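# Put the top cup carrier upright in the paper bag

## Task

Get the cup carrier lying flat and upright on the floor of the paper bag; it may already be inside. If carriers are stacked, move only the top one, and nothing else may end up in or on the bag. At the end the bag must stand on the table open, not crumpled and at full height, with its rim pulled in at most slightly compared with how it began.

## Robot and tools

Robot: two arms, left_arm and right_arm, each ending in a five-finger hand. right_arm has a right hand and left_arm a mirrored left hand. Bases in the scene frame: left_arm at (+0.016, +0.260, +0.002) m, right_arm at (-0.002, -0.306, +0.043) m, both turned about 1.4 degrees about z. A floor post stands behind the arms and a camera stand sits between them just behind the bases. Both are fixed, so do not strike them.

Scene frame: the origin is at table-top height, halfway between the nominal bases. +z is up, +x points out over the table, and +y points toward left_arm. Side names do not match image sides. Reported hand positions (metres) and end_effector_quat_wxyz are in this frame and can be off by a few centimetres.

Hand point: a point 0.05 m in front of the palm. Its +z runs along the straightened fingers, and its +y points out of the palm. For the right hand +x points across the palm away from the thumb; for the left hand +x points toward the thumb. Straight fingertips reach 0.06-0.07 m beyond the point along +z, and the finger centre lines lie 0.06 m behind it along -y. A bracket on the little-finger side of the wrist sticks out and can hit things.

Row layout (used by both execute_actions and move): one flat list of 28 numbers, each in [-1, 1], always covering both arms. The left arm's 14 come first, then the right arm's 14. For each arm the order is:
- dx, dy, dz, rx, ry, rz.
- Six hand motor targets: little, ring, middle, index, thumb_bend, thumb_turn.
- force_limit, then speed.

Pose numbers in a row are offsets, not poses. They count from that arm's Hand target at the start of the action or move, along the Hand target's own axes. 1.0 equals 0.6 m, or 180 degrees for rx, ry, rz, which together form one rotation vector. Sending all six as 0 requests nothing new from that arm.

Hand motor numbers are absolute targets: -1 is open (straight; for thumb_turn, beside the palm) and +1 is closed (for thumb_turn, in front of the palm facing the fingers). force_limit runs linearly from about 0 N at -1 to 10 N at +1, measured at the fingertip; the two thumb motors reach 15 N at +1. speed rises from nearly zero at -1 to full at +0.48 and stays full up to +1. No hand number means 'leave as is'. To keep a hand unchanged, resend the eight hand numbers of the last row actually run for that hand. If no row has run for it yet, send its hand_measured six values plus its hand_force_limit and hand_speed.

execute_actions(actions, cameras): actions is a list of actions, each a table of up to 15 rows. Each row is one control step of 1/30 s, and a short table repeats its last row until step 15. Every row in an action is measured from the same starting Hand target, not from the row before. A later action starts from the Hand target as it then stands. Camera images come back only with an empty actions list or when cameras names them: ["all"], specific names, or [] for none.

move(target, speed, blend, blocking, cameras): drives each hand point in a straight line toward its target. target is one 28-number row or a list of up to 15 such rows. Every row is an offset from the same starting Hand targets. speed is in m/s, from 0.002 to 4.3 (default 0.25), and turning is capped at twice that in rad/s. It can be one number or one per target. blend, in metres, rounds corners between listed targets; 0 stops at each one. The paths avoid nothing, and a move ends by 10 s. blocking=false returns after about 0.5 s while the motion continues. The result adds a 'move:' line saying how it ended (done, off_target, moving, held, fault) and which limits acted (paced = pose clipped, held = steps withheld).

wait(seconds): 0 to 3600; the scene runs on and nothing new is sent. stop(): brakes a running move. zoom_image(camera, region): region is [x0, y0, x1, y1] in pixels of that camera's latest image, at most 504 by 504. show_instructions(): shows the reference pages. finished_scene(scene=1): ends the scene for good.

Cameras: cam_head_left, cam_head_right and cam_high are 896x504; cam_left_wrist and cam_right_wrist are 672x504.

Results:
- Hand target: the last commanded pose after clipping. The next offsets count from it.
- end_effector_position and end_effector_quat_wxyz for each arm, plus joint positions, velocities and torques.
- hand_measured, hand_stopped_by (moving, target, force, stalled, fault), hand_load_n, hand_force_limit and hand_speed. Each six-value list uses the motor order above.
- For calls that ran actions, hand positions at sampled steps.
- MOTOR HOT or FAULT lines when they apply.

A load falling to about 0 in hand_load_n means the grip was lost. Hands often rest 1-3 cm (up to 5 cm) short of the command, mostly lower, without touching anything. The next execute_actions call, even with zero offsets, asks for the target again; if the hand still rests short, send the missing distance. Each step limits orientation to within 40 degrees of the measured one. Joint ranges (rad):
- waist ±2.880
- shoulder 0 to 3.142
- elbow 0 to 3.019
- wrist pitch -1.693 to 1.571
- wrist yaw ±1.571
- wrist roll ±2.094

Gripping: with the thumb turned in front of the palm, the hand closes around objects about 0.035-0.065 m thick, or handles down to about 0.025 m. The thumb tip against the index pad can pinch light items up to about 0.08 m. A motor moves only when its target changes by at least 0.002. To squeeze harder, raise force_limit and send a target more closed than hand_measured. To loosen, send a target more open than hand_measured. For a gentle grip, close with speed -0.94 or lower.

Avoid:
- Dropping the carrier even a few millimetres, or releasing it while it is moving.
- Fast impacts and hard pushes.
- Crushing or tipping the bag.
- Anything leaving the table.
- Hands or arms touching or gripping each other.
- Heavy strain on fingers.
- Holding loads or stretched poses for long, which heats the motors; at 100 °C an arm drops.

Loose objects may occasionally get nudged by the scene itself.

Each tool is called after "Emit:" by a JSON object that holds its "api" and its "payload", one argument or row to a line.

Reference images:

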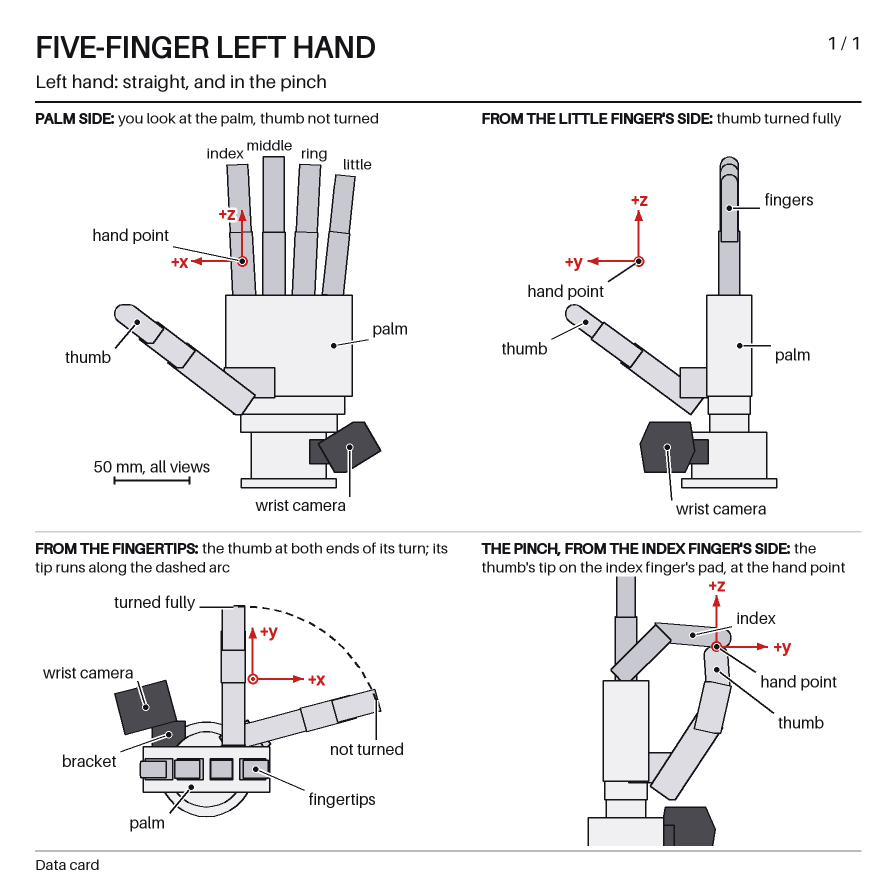

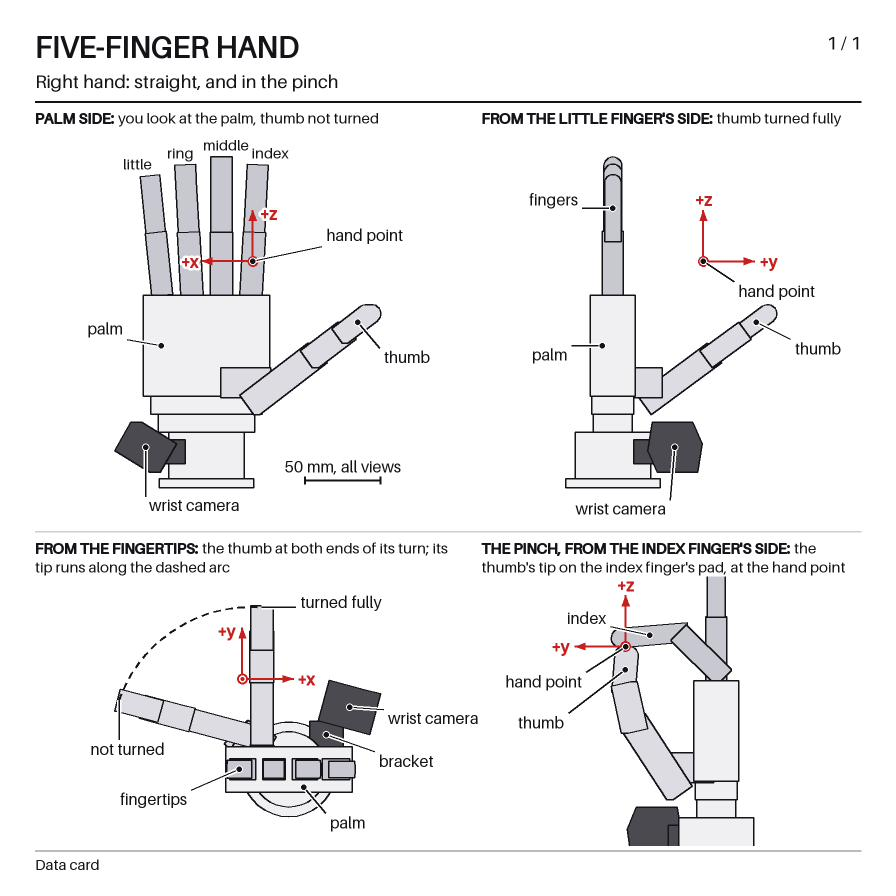

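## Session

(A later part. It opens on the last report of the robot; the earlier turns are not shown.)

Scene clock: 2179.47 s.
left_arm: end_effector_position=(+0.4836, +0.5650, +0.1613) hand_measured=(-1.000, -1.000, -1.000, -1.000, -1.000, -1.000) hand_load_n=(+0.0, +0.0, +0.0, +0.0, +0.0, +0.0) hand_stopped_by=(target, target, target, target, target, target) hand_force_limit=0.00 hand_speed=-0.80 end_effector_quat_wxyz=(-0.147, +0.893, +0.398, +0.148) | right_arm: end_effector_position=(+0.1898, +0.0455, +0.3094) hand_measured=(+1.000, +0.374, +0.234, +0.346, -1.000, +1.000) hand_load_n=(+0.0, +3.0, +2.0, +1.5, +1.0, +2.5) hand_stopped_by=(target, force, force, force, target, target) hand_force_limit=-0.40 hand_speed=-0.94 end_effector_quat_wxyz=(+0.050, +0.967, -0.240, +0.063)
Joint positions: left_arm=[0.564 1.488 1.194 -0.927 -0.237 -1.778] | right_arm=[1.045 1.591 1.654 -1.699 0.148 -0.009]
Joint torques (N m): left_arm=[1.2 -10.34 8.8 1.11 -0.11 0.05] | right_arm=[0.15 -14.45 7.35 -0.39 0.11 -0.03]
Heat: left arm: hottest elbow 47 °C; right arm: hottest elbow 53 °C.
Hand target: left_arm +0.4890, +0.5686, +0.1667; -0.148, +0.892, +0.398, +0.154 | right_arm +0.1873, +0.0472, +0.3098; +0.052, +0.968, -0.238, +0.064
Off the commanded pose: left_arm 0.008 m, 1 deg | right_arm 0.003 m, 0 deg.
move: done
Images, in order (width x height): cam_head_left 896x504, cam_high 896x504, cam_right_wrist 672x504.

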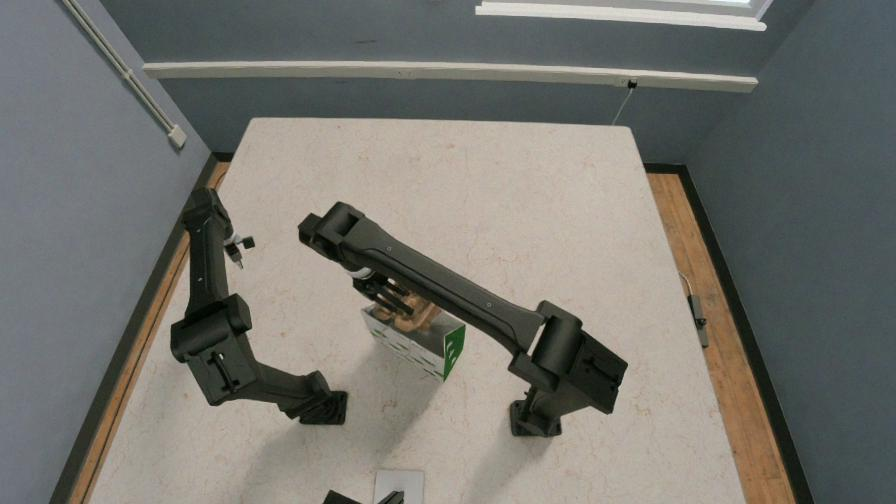

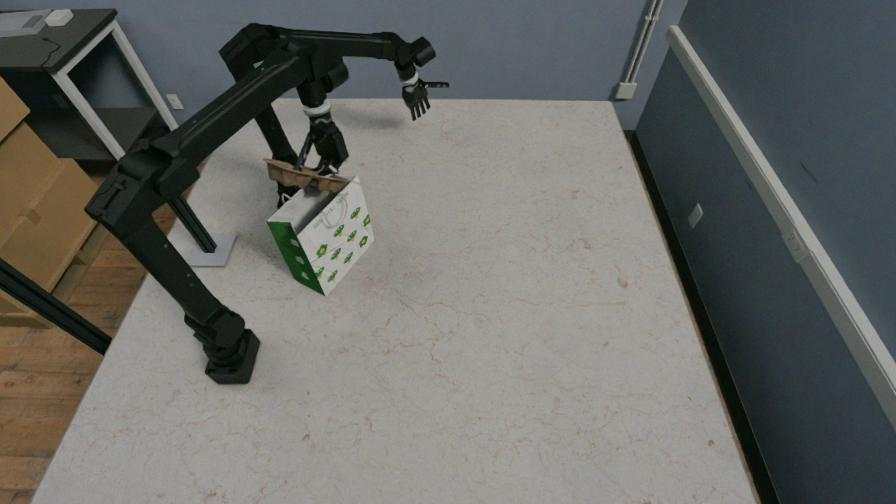

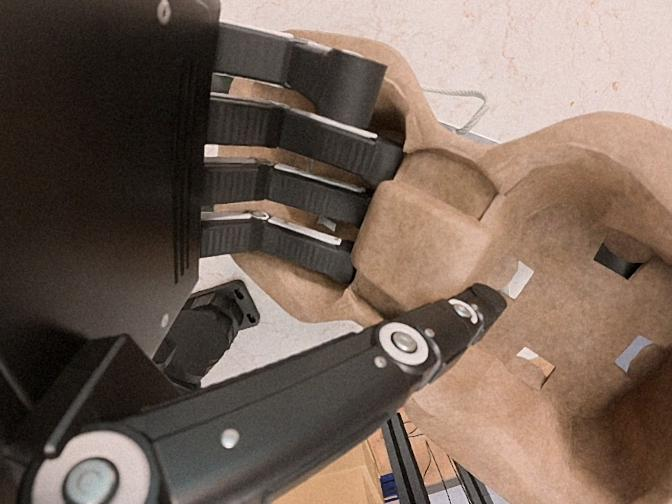

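Emit:
{"api": "execute_actions", "payload": {
  "actions": []
}}

Scene clock: 2227.23 s.
left_arm: end_effector_position=(+0.4836, +0.5650, +0.1613) hand_measured=(-1.000, -1.000, -1.000, -1.000, -1.000, -1.000) hand_load_n=(+0.0, +0.0, +0.0, +0.0, +0.0, +0.0) hand_stopped_by=(target, target, target, target, target, target) hand_force_limit=0.00 hand_speed=-0.80 end_effector_quat_wxyz=(-0.147, +0.893, +0.398, +0.148) | right_arm: end_effector_position=(+0.1898, +0.0455, +0.3094) hand_measured=(+1.000, +0.374, +0.234, +0.346, -1.000, +1.000) hand_load_n=(+0.0, +3.0, +1.5, +2.0, +0.5, +2.5) hand_stopped_by=(target, force, force, force, target, target) hand_force_limit=-0.40 hand_speed=-0.94 end_effector_quat_wxyz=(+0.050, +0.967, -0.240, +0.063)
Joint positions: left_arm=[0.564 1.488 1.194 -0.927 -0.237 -1.778] | right_arm=[1.045 1.591 1.654 -1.699 0.148 -0.009]
Joint velocities: within noise
Joint torques (N m): left_arm=[0.79 -10.58 8.61 1.05 -0.12 0.07] | right_arm=[0.09 -15.09 7.24 -0.31 0.11 -0.04]
Heat: left arm: hottest elbow 47 °C; right arm: hottest elbow 47 °C.
Hand target: left_arm +0.4890, +0.5686, +0.1667; -0.148, +0.892, +0.398, +0.154 | right_arm +0.1873, +0.0472, +0.3098; +0.052, +0.968, -0.238, +0.064
Off the commanded pose: left_arm 0.008 m, 1 deg | right_arm 0.003 m, 0 deg.

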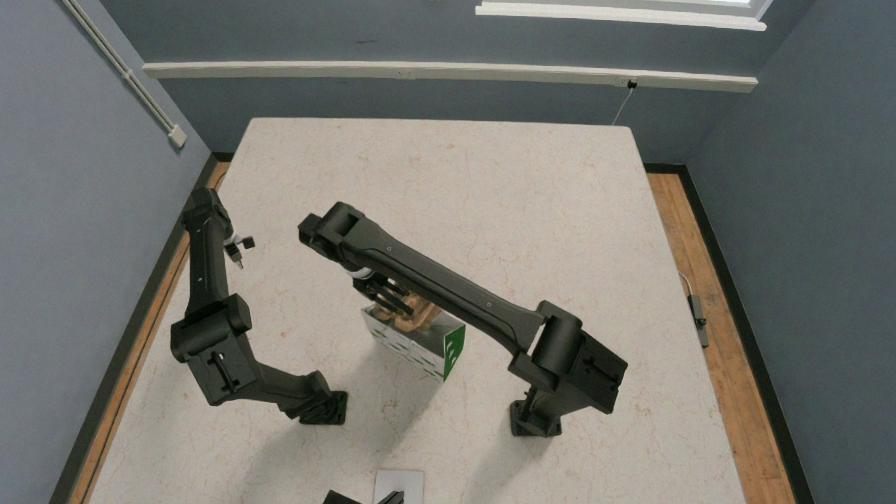

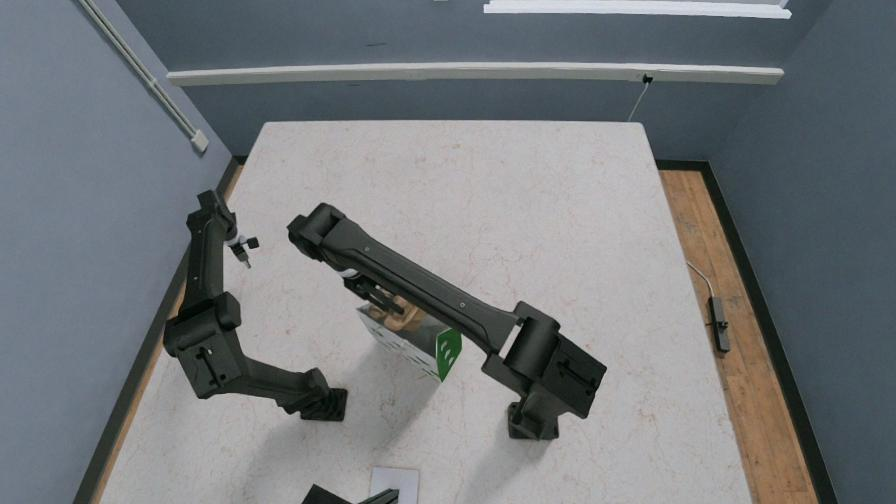

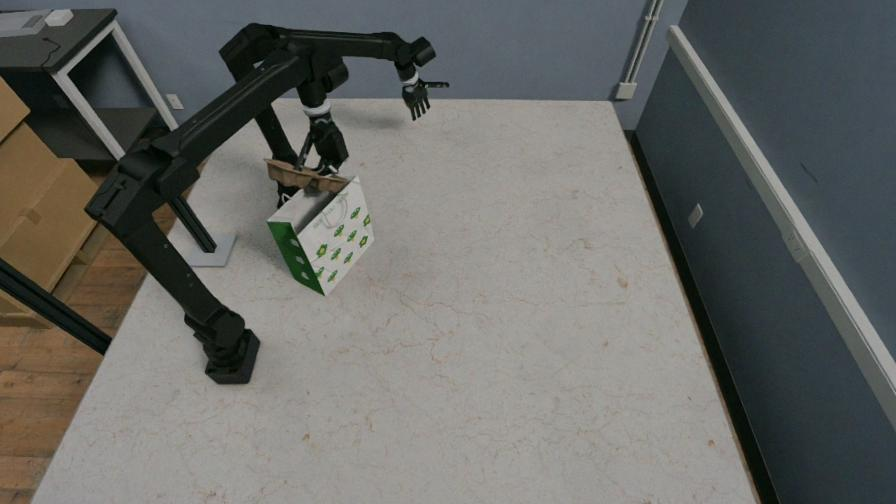

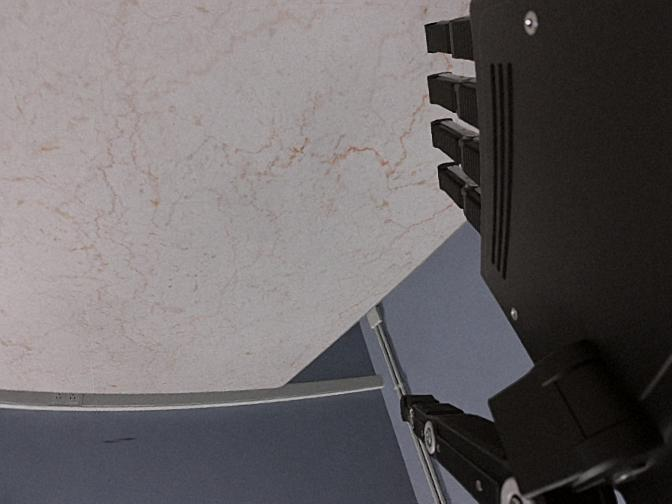

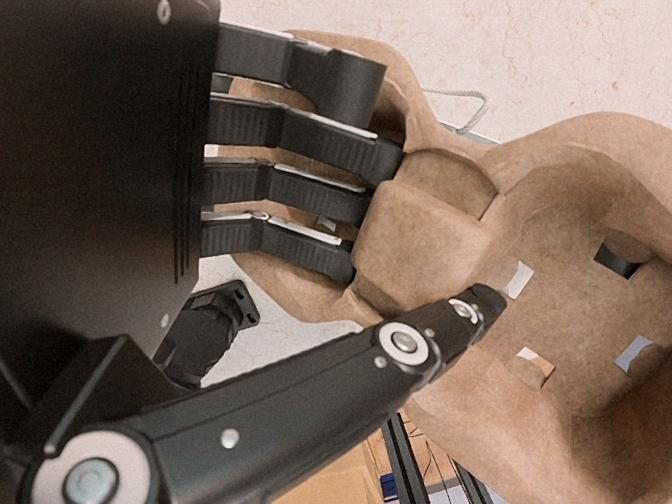

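Emit:
{"api": "zoom_image", "payload": {
  "camera": "cam_high",
  "region": [230, 120, 400, 310]
}}

Emit:
{"api": "zoom_image", "payload": {
  "camera": "cam_head_left",
  "region": [330, 260, 490, 400]
}}

Scaled by 2.653 from the camera's image (finer frame: 1280x720).

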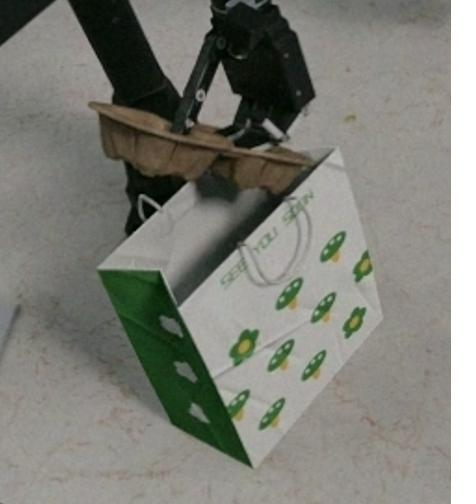

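Scaled by 3.150 from the camera's image (finer frame: 1280x720).

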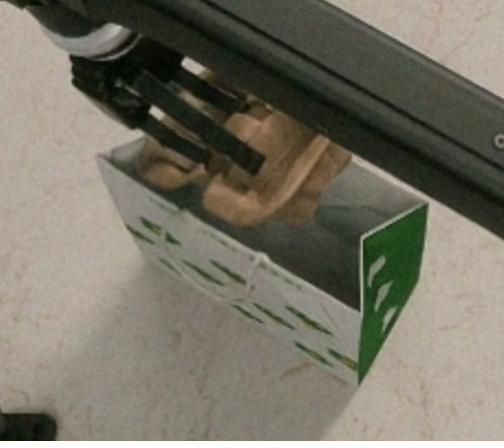

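Emit:
{"api": "move", "payload": {
  "target": [
    [0,0,0,0,0,0,-1,-1,-1,-1,-1,-1,0,-0.8,-0.0078,0.0067,0.0331,0,0,0,1,0.55,0.55,0.55,-1,1,-0.4,-0.94]
  ],
  "speed": 0.05,
  "cameras": ["cam_high","cam_head_left"]
}}

Scene clock: 2239.27 s.
left_arm: end_effector_position=(+0.4836, +0.5650, +0.1613) hand_measured=(-1.000, -1.000, -1.000, -1.000, -1.000, -1.000) hand_load_n=(+0.0, +0.0, +0.0, +0.0, +0.0, +0.0) hand_stopped_by=(target, target, target, target, target, target) hand_force_limit=0.00 hand_speed=-0.80 end_effector_quat_wxyz=(-0.147, +0.893, +0.398, +0.148) | right_arm: end_effector_position=(+0.1854, +0.0400, +0.2844) hand_measured=(+1.000, +0.374, +0.234, +0.346, -1.000, +1.000) hand_load_n=(+0.0, +2.5, +1.5, +2.0, +1.0, +2.5) hand_stopped_by=(target, force, force, force, target, target) hand_force_limit=-0.40 hand_speed=-0.94 end_effector_quat_wxyz=(+0.064, +0.967, -0.238, +0.060)
Joint positions: left_arm=[0.564 1.488 1.194 -0.927 -0.237 -1.778] | right_arm=[1.048 1.591 1.582 -1.656 0.148 -0.009]
Joint torques (N m): left_arm=[0.79 -10.75 8.69 1.28 -0.12 0.05] | right_arm=[-0.03 -16.56 7.24 0.23 0.11 0]
Heat: left arm: hottest elbow 47 °C; right arm: hottest elbow 47 °C.
Hand target: left_arm +0.4890, +0.5686, +0.1667; -0.148, +0.892, +0.398, +0.154 | right_arm +0.1833, +0.0432, +0.2898; +0.052, +0.968, -0.238, +0.064
Off the commanded pose: left_arm 0.008 m, 1 deg | right_arm 0.007 m, 1 deg.
move: done
Images, in order (width x height): cam_head_left 896x504, cam_high 896x504.

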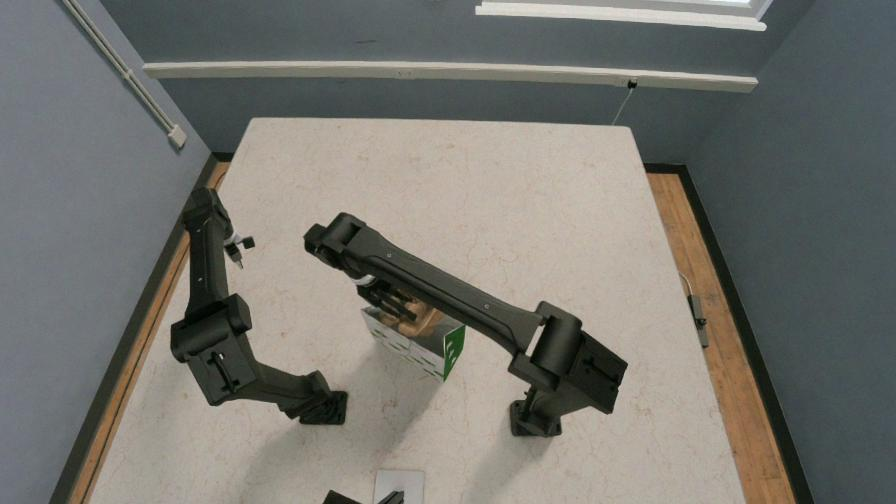

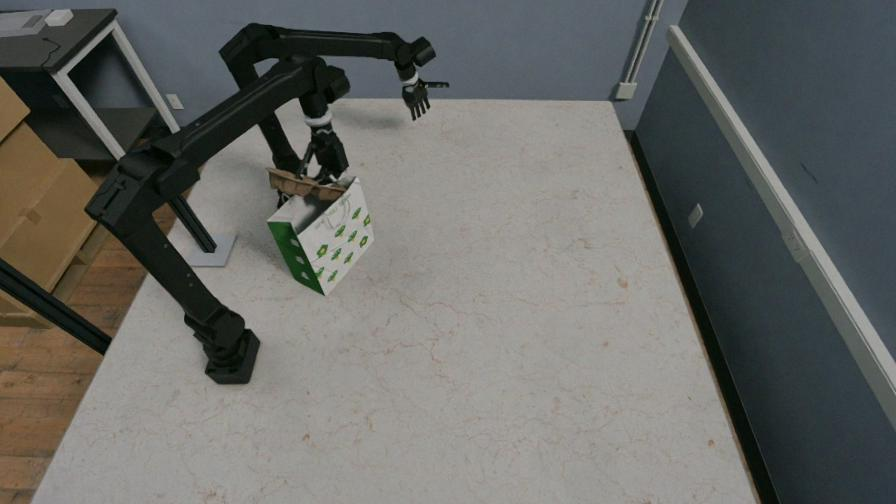

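Emit:
{"api": "zoom_image", "payload": {
  "camera": "cam_high",
  "region": [230, 120, 400, 310]
}}

Emit:
{"api": "zoom_image", "payload": {
  "camera": "cam_head_left",
  "region": [330, 260, 490, 400]
}}

Scaled by 2.653 from the camera's image (finer frame: 1280x720).

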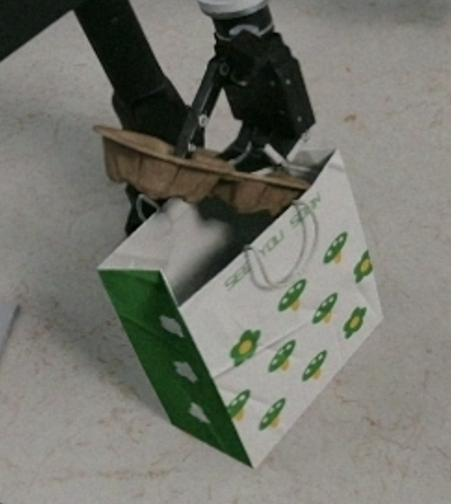

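Scaled by 3.150 from the camera's image (finer frame: 1280x720).

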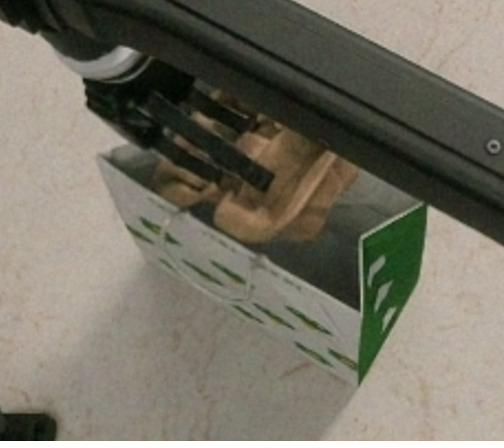

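Emit:
{"api": "move", "payload": {
  "target": [
    [0,0,0,0,0,0,-1,-1,-1,-1,-1,-1,0,-0.8,-0.0074,-0.0035,0.0494,-0.0167,0,0,1,0.55,0.55,0.55,-1,1,-0.4,-0.94]
  ],
  "speed": 0.05,
  "cameras": ["cam_high","cam_head_left"]
}}

Emit:
{"api": "zoom_image", "payload": {
  "camera": "cam_high",
  "region": [230, 120, 400, 310]
}}

Emit:
{"api": "zoom_image", "payload": {
  "camera": "cam_head_left",
  "region": [330, 260, 490, 400]
}}

Scene clock: 2257.93 s.
left_arm: end_effector_position=(+0.4836, +0.5650, +0.1613) hand_measured=(-1.000, -1.000, -1.000, -1.000, -1.000, -1.000) hand_load_n=(+0.0, +0.0, +0.0, +0.0, +0.0, +0.0) hand_stopped_by=(target, target, target, target, target, target) hand_force_limit=0.00 hand_speed=-0.80 end_effector_quat_wxyz=(-0.147, +0.893, +0.398, +0.148) | right_arm: end_effector_position=(+0.1843, +0.0387, +0.2600) hand_measured=(+1.000, +0.374, +0.234, +0.346, -1.000, +1.000) hand_load_n=(+0.0, +3.0, +2.0, +2.0, +0.5, +2.5) hand_stopped_by=(target, force, force, force, target, target) hand_force_limit=-0.40 hand_speed=-0.94 end_effector_quat_wxyz=(+0.082, +0.966, -0.239, +0.055)
Joint positions: left_arm=[0.564 1.488 1.194 -0.927 -0.237 -1.778] | right_arm=[1.048 1.615 1.539 -1.626 0.148 -0.004]
Joint torques (N m): left_arm=[1.08 -10.81 8.59 1.14 -0.11 0.1] | right_arm=[0.09 -14.86 7.06 0.09 0.07 0.01]
Heat: left arm: hottest elbow 48 °C; right arm: hottest elbow 46 °C.
Hand target: left_arm +0.4890, +0.5686, +0.1667; -0.148, +0.892, +0.398, +0.154 | right_arm +0.1833, +0.0431, +0.2597; +0.077, +0.966, -0.239, +0.058
Off the commanded pose: left_arm 0.008 m, 1 deg | right_arm 0.005 m, 1 deg.
move: done
Images, in order (width x height): cam_head_left 896x504, cam_high 896x504.

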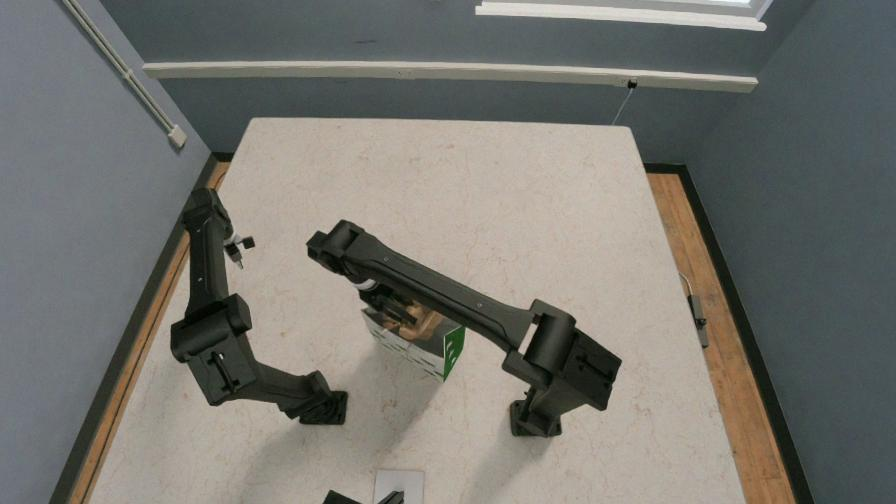

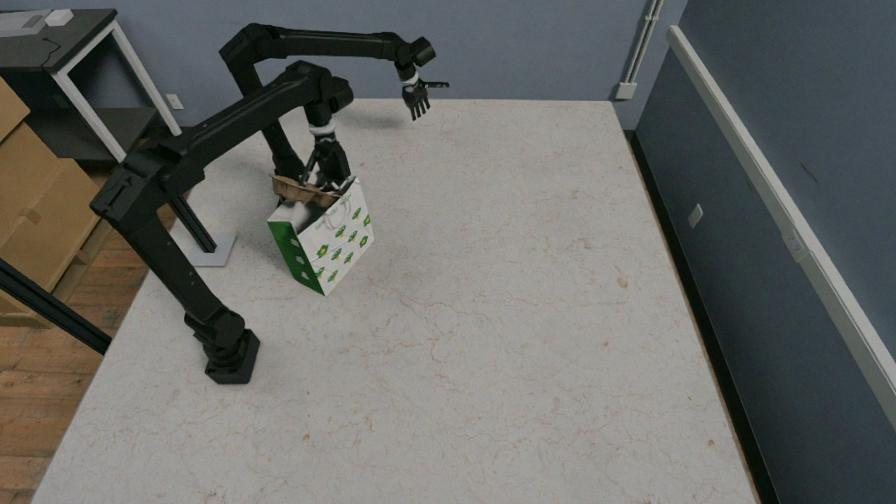

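Scaled by 2.653 from the camera's image (finer frame: 1280x720).

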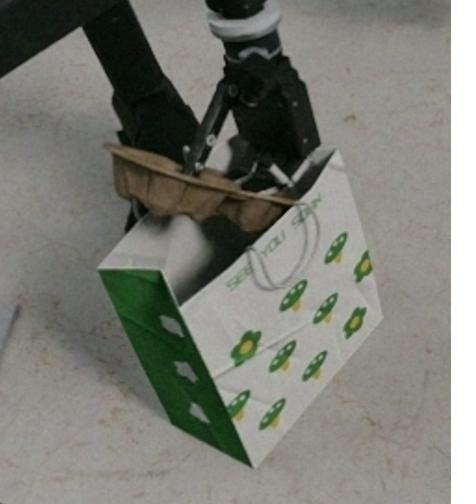

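Scaled by 3.150 from the camera's image (finer frame: 1280x720).

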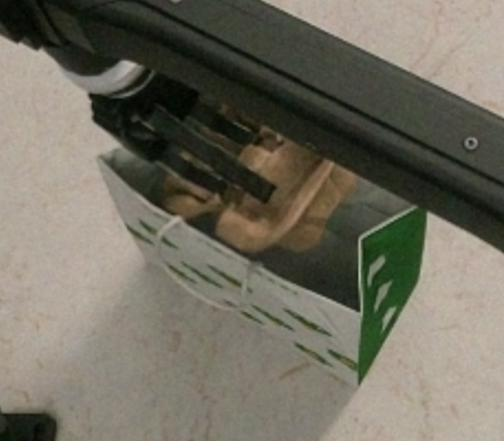

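Emit:
{"api": "move", "payload": {
  "target": [
    [0,0,0,0,0,0,-1,-1,-1,-1,-1,-1,0,-0.8,-0.0074,-0.0042,0.0493,-0.0167,0,0,1,0.55,0.55,0.55,-1,1,-0.4,-0.94]
  ],
  "speed": 0.05,
  "cameras": ["cam_high","cam_head_left"]
}}

Emit:
{"api": "zoom_image", "payload": {
  "camera": "cam_high",
  "region": [230, 120, 400, 310]
}}

Emit:
{"api": "zoom_image", "payload": {
  "camera": "cam_head_left",
  "region": [330, 260, 490, 400]
}}

Scene clock: 2275.73 s.
left_arm: end_effector_position=(+0.4836, +0.5650, +0.1613) hand_measured=(-1.000, -1.000, -1.000, -1.000, -1.000, -1.000) hand_load_n=(+0.0, +0.0, +0.0, +0.0, +0.0, +0.0) hand_stopped_by=(target, target, target, target, target, target) hand_force_limit=0.00 hand_speed=-0.80 end_effector_quat_wxyz=(-0.147, +0.893, +0.398, +0.148) | right_arm: end_effector_position=(+0.1835, +0.0381, +0.2358) hand_measured=(+1.000, +0.374, +0.234, +0.346, -1.000, +1.000) hand_load_n=(+0.5, +3.0, +1.5, +1.5, +0.5, +2.5) hand_stopped_by=(target, force, force, force, target, target) hand_force_limit=-0.40 hand_speed=-0.94 end_effector_quat_wxyz=(+0.100, +0.964, -0.240, +0.050)
Joint positions: left_arm=[0.564 1.488 1.194 -0.927 -0.237 -1.778] | right_arm=[1.048 1.646 1.504 -1.599 0.148 0.003]
Joint torques (N m): left_arm=[1.38 -10.93 8.66 1.18 -0.16 0.04] | right_arm=[-0.21 -14.39 6.63 0.08 0.11 0.02]
Heat: left arm: hottest elbow 48 °C; right arm: hottest elbow 48 °C.
Hand target: left_arm +0.4890, +0.5686, +0.1667; -0.148, +0.892, +0.398, +0.154 | right_arm +0.1827, +0.0422, +0.2297; +0.102, +0.964, -0.241, +0.051
Off the commanded pose: left_arm 0.008 m, 1 deg | right_arm 0.007 m, 0 deg.
move: done
Images, in order (width x height): cam_head_left 896x504, cam_high 896x504.

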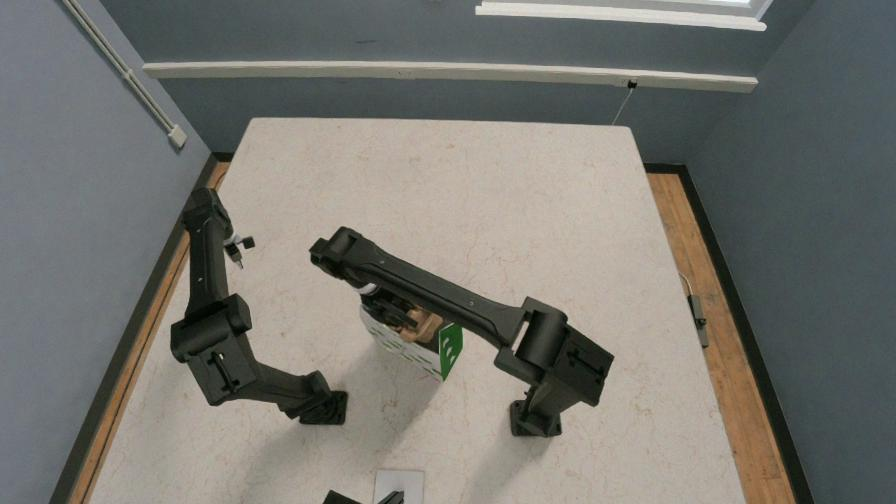

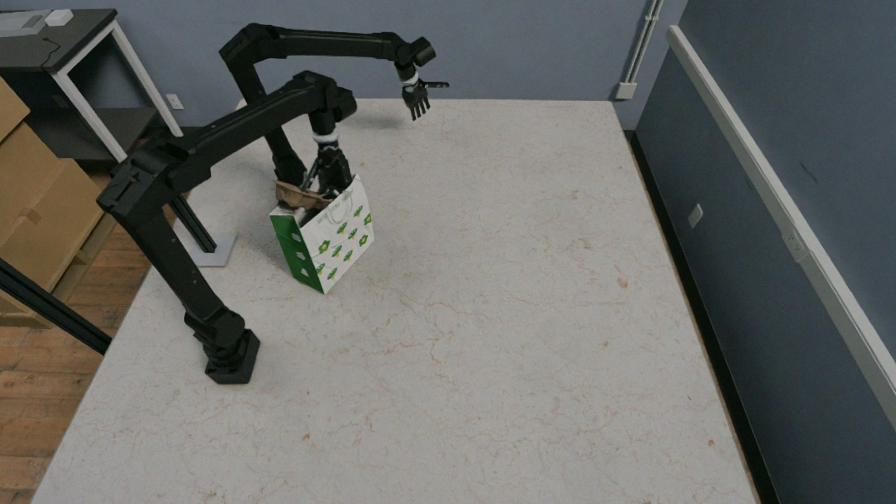

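Scaled by 2.653 from the camera's image (finer frame: 1280x720).

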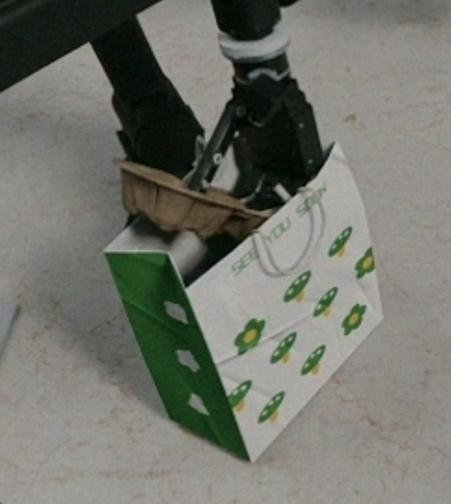

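Scaled by 3.150 from the camera's image (finer frame: 1280x720).

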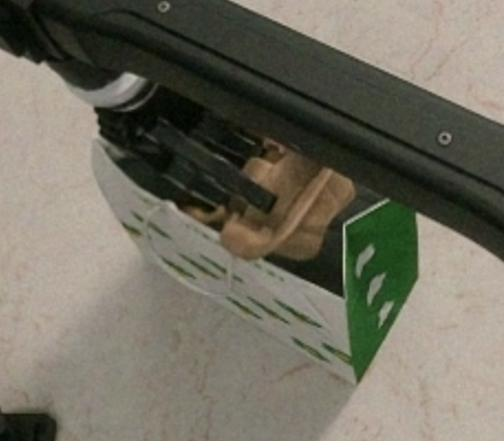

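Emit:
{"api": "move", "payload": {
  "target": [
    [0,0,0,0,0,0,-1,-1,-1,-1,-1,-1,0,-0.8,0,0.0134,0.0024,0,0,0,1,0.55,0.55,0.55,-1,1,-0.4,-0.94]
  ],
  "speed": 0.05,
  "cameras": ["cam_high","cam_head_left"]
}}

Emit:
{"api": "zoom_image", "payload": {
  "camera": "cam_high",
  "region": [230, 120, 400, 310]
}}

Emit:
{"api": "zoom_image", "payload": {
  "camera": "cam_head_left",
  "region": [330, 260, 490, 400]
}}

Scene clock: 2360.23 s.
left_arm: end_effector_position=(+0.4836, +0.5650, +0.1613) hand_measured=(-1.000, -1.000, -1.000, -1.000, -1.000, -1.000) hand_load_n=(+0.0, +0.0, +0.0, +0.0, +0.0, +0.0) hand_stopped_by=(target, target, target, target, target, target) hand_force_limit=0.00 hand_speed=-0.80 end_effector_quat_wxyz=(-0.147, +0.893, +0.398, +0.148) | right_arm: end_effector_position=(+0.1802, +0.0321, +0.2291) hand_measured=(+1.000, +0.374, +0.234, +0.346, -1.000, +1.000) hand_load_n=(+0.0, +3.0, +1.5, +1.5, +0.5, +2.0) hand_stopped_by=(target, force, force, force, target, target) hand_force_limit=-0.40 hand_speed=-0.94 end_effector_quat_wxyz=(+0.110, +0.963, -0.239, +0.048)
Joint positions: left_arm=[0.564 1.488 1.194 -0.927 -0.237 -1.778] | right_arm=[1.048 1.645 1.479 -1.595 0.148 0.003]
Joint torques (N m): left_arm=[1.03 -11.05 8.64 0.99 -0.07 0.08] | right_arm=[-0.32 -15.74 6.49 0.14 0.11 0.04]
Heat: left arm: hottest elbow 48 °C; right arm: hottest elbow 45 °C.
Hand target: left_arm +0.4890, +0.5686, +0.1667; -0.148, +0.892, +0.398, +0.154 | right_arm +0.1790, +0.0350, +0.2298; +0.102, +0.964, -0.241, +0.051
Off the commanded pose: left_arm 0.008 m, 1 deg | right_arm 0.003 m, 1 deg.
move: done
Images, in order (width x height): cam_head_left 896x504, cam_high 896x504.

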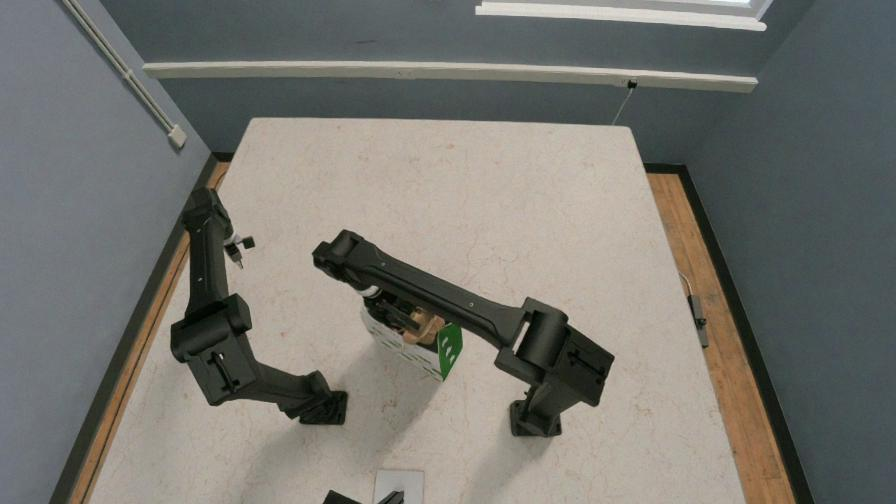

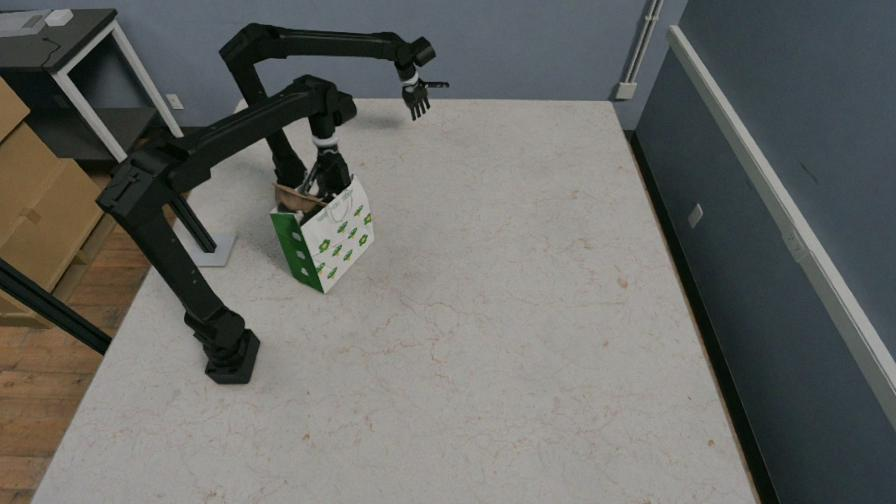

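Scaled by 2.653 from the camera's image (finer frame: 1280x720).

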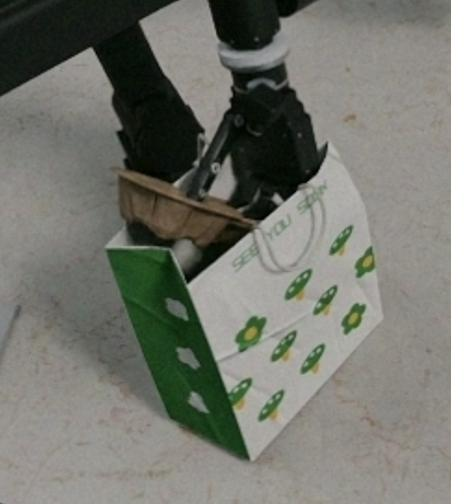

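Scaled by 3.150 from the camera's image (finer frame: 1280x720).

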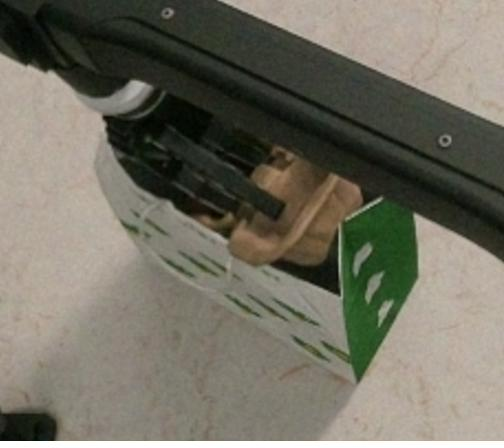

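Emit:
{"api": "zoom_image", "payload": {
  "camera": "cam_head_left",
  "region": [350, 280, 475, 355]
}}

Emit:
{"api": "zoom_image", "payload": {
  "camera": "cam_high",
  "region": [265, 160, 385, 235]
}}

Scaled by 4.032 from the camera's image (finer frame: 1280x720).

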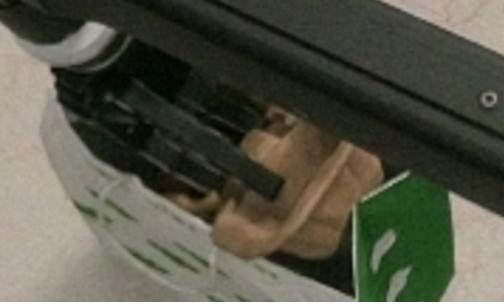

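Scaled by 4.200 from the camera's image (finer frame: 1280x720).

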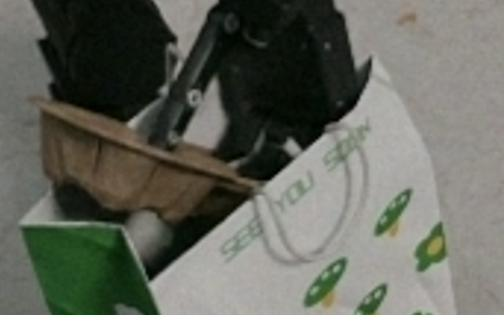

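Emit:
{"api": "move", "payload": {
  "target": [
    [0,0,0,0,0,0,-1,-1,-1,-1,-1,-1,0,-0.8,-0.0041,0.0015,0.0253,0,0,0,1,0.55,0.55,0.55,-1,1,-0.4,-0.94]
  ],
  "speed": 0.05,
  "cameras": ["cam_high","cam_head_left"]
}}

Emit:
{"api": "zoom_image", "payload": {
  "camera": "cam_high",
  "region": [230, 120, 400, 310]
}}

Emit:
{"api": "zoom_image", "payload": {
  "camera": "cam_head_left",
  "region": [330, 260, 490, 400]
}}

Scene clock: 2459.93 s.
left_arm: end_effector_position=(+0.4836, +0.5650, +0.1613) hand_measured=(-1.000, -1.000, -1.000, -1.000, -1.000, -1.000) hand_load_n=(+0.0, +0.0, +0.0, +0.0, +0.0, +0.0) hand_stopped_by=(target, target, target, target, target, target) hand_force_limit=0.00 hand_speed=-0.80 end_effector_quat_wxyz=(-0.147, +0.893, +0.398, +0.148) | right_arm: end_effector_position=(+0.1779, +0.0276, +0.2184) hand_measured=(+1.000, +0.374, +0.234, +0.346, -1.000, +1.000) hand_load_n=(+0.0, +3.0, +1.5, +1.5, +0.5, +2.0) hand_stopped_by=(target, force, force, force, target, target) hand_force_limit=-0.40 hand_speed=-0.94 end_effector_quat_wxyz=(+0.106, +0.964, -0.240, +0.049)
Joint positions: left_arm=[0.564 1.488 1.194 -0.927 -0.237 -1.778] | right_arm=[1.048 1.632 1.436 -1.558 0.148 0.003]
Joint torques (N m): left_arm=[1.32 -11.16 8.73 1.22 -0.12 0.09] | right_arm=[-0.73 -14.97 6.34 0.17 0.05 0.01]
Heat: left arm: hottest elbow 48 °C; right arm: hottest elbow 46 °C.
Hand target: left_arm +0.4890, +0.5686, +0.1667; -0.148, +0.892, +0.398, +0.154 | right_arm +0.1772, +0.0319, +0.2148; +0.102, +0.964, -0.241, +0.051
Off the commanded pose: left_arm 0.008 m, 1 deg | right_arm 0.006 m, 1 deg.
move: done
Images, in order (width x height): cam_head_left 896x504, cam_high 896x504.

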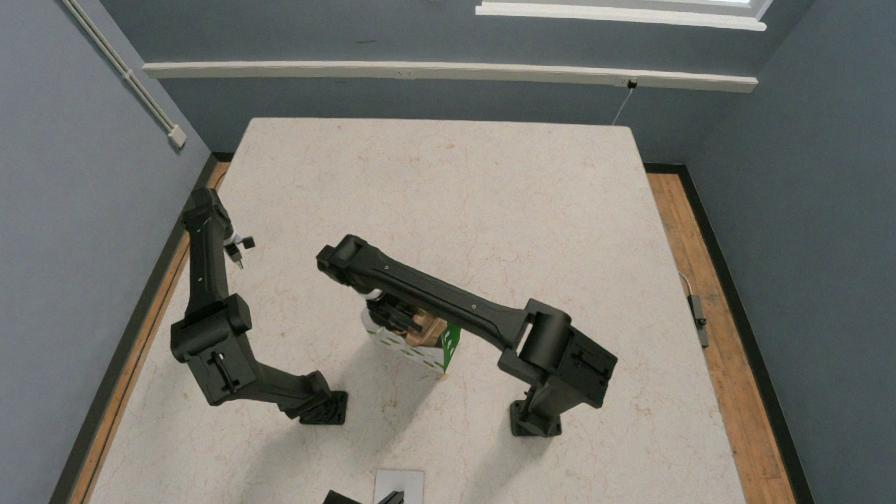

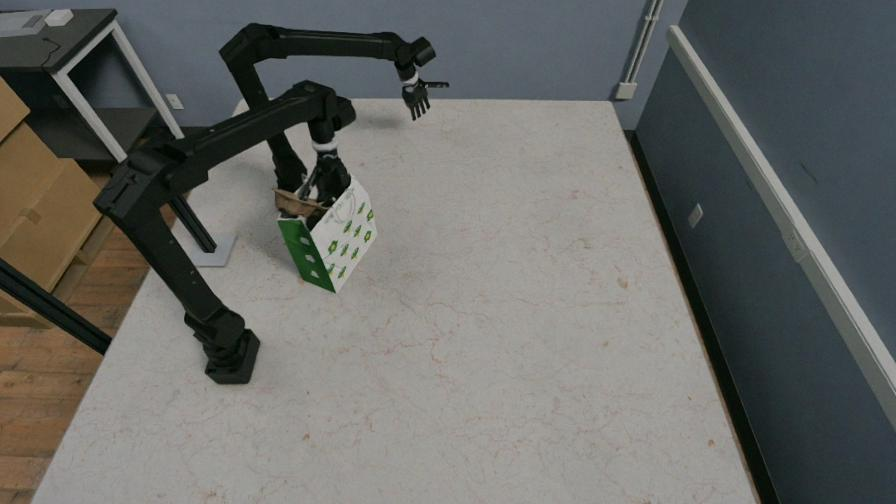

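Scaled by 2.653 from the camera's image (finer frame: 1280x720).

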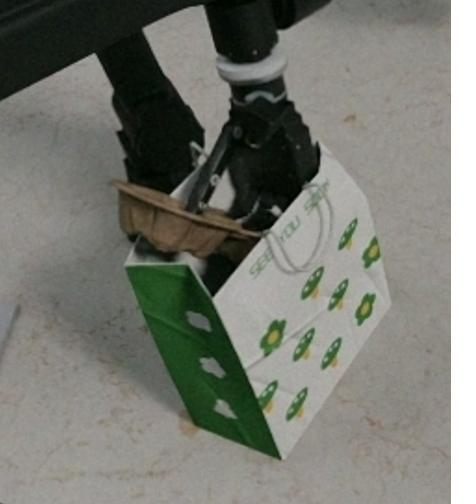

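Scaled by 3.150 from the camera's image (finer frame: 1280x720).

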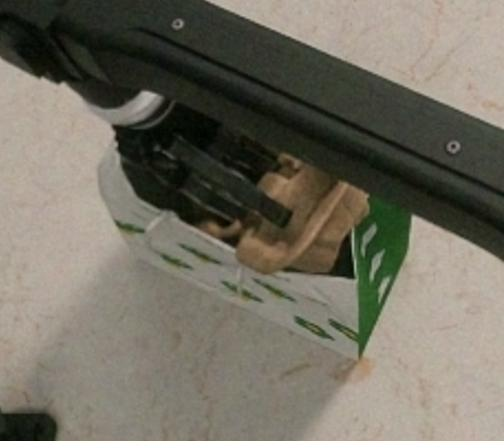

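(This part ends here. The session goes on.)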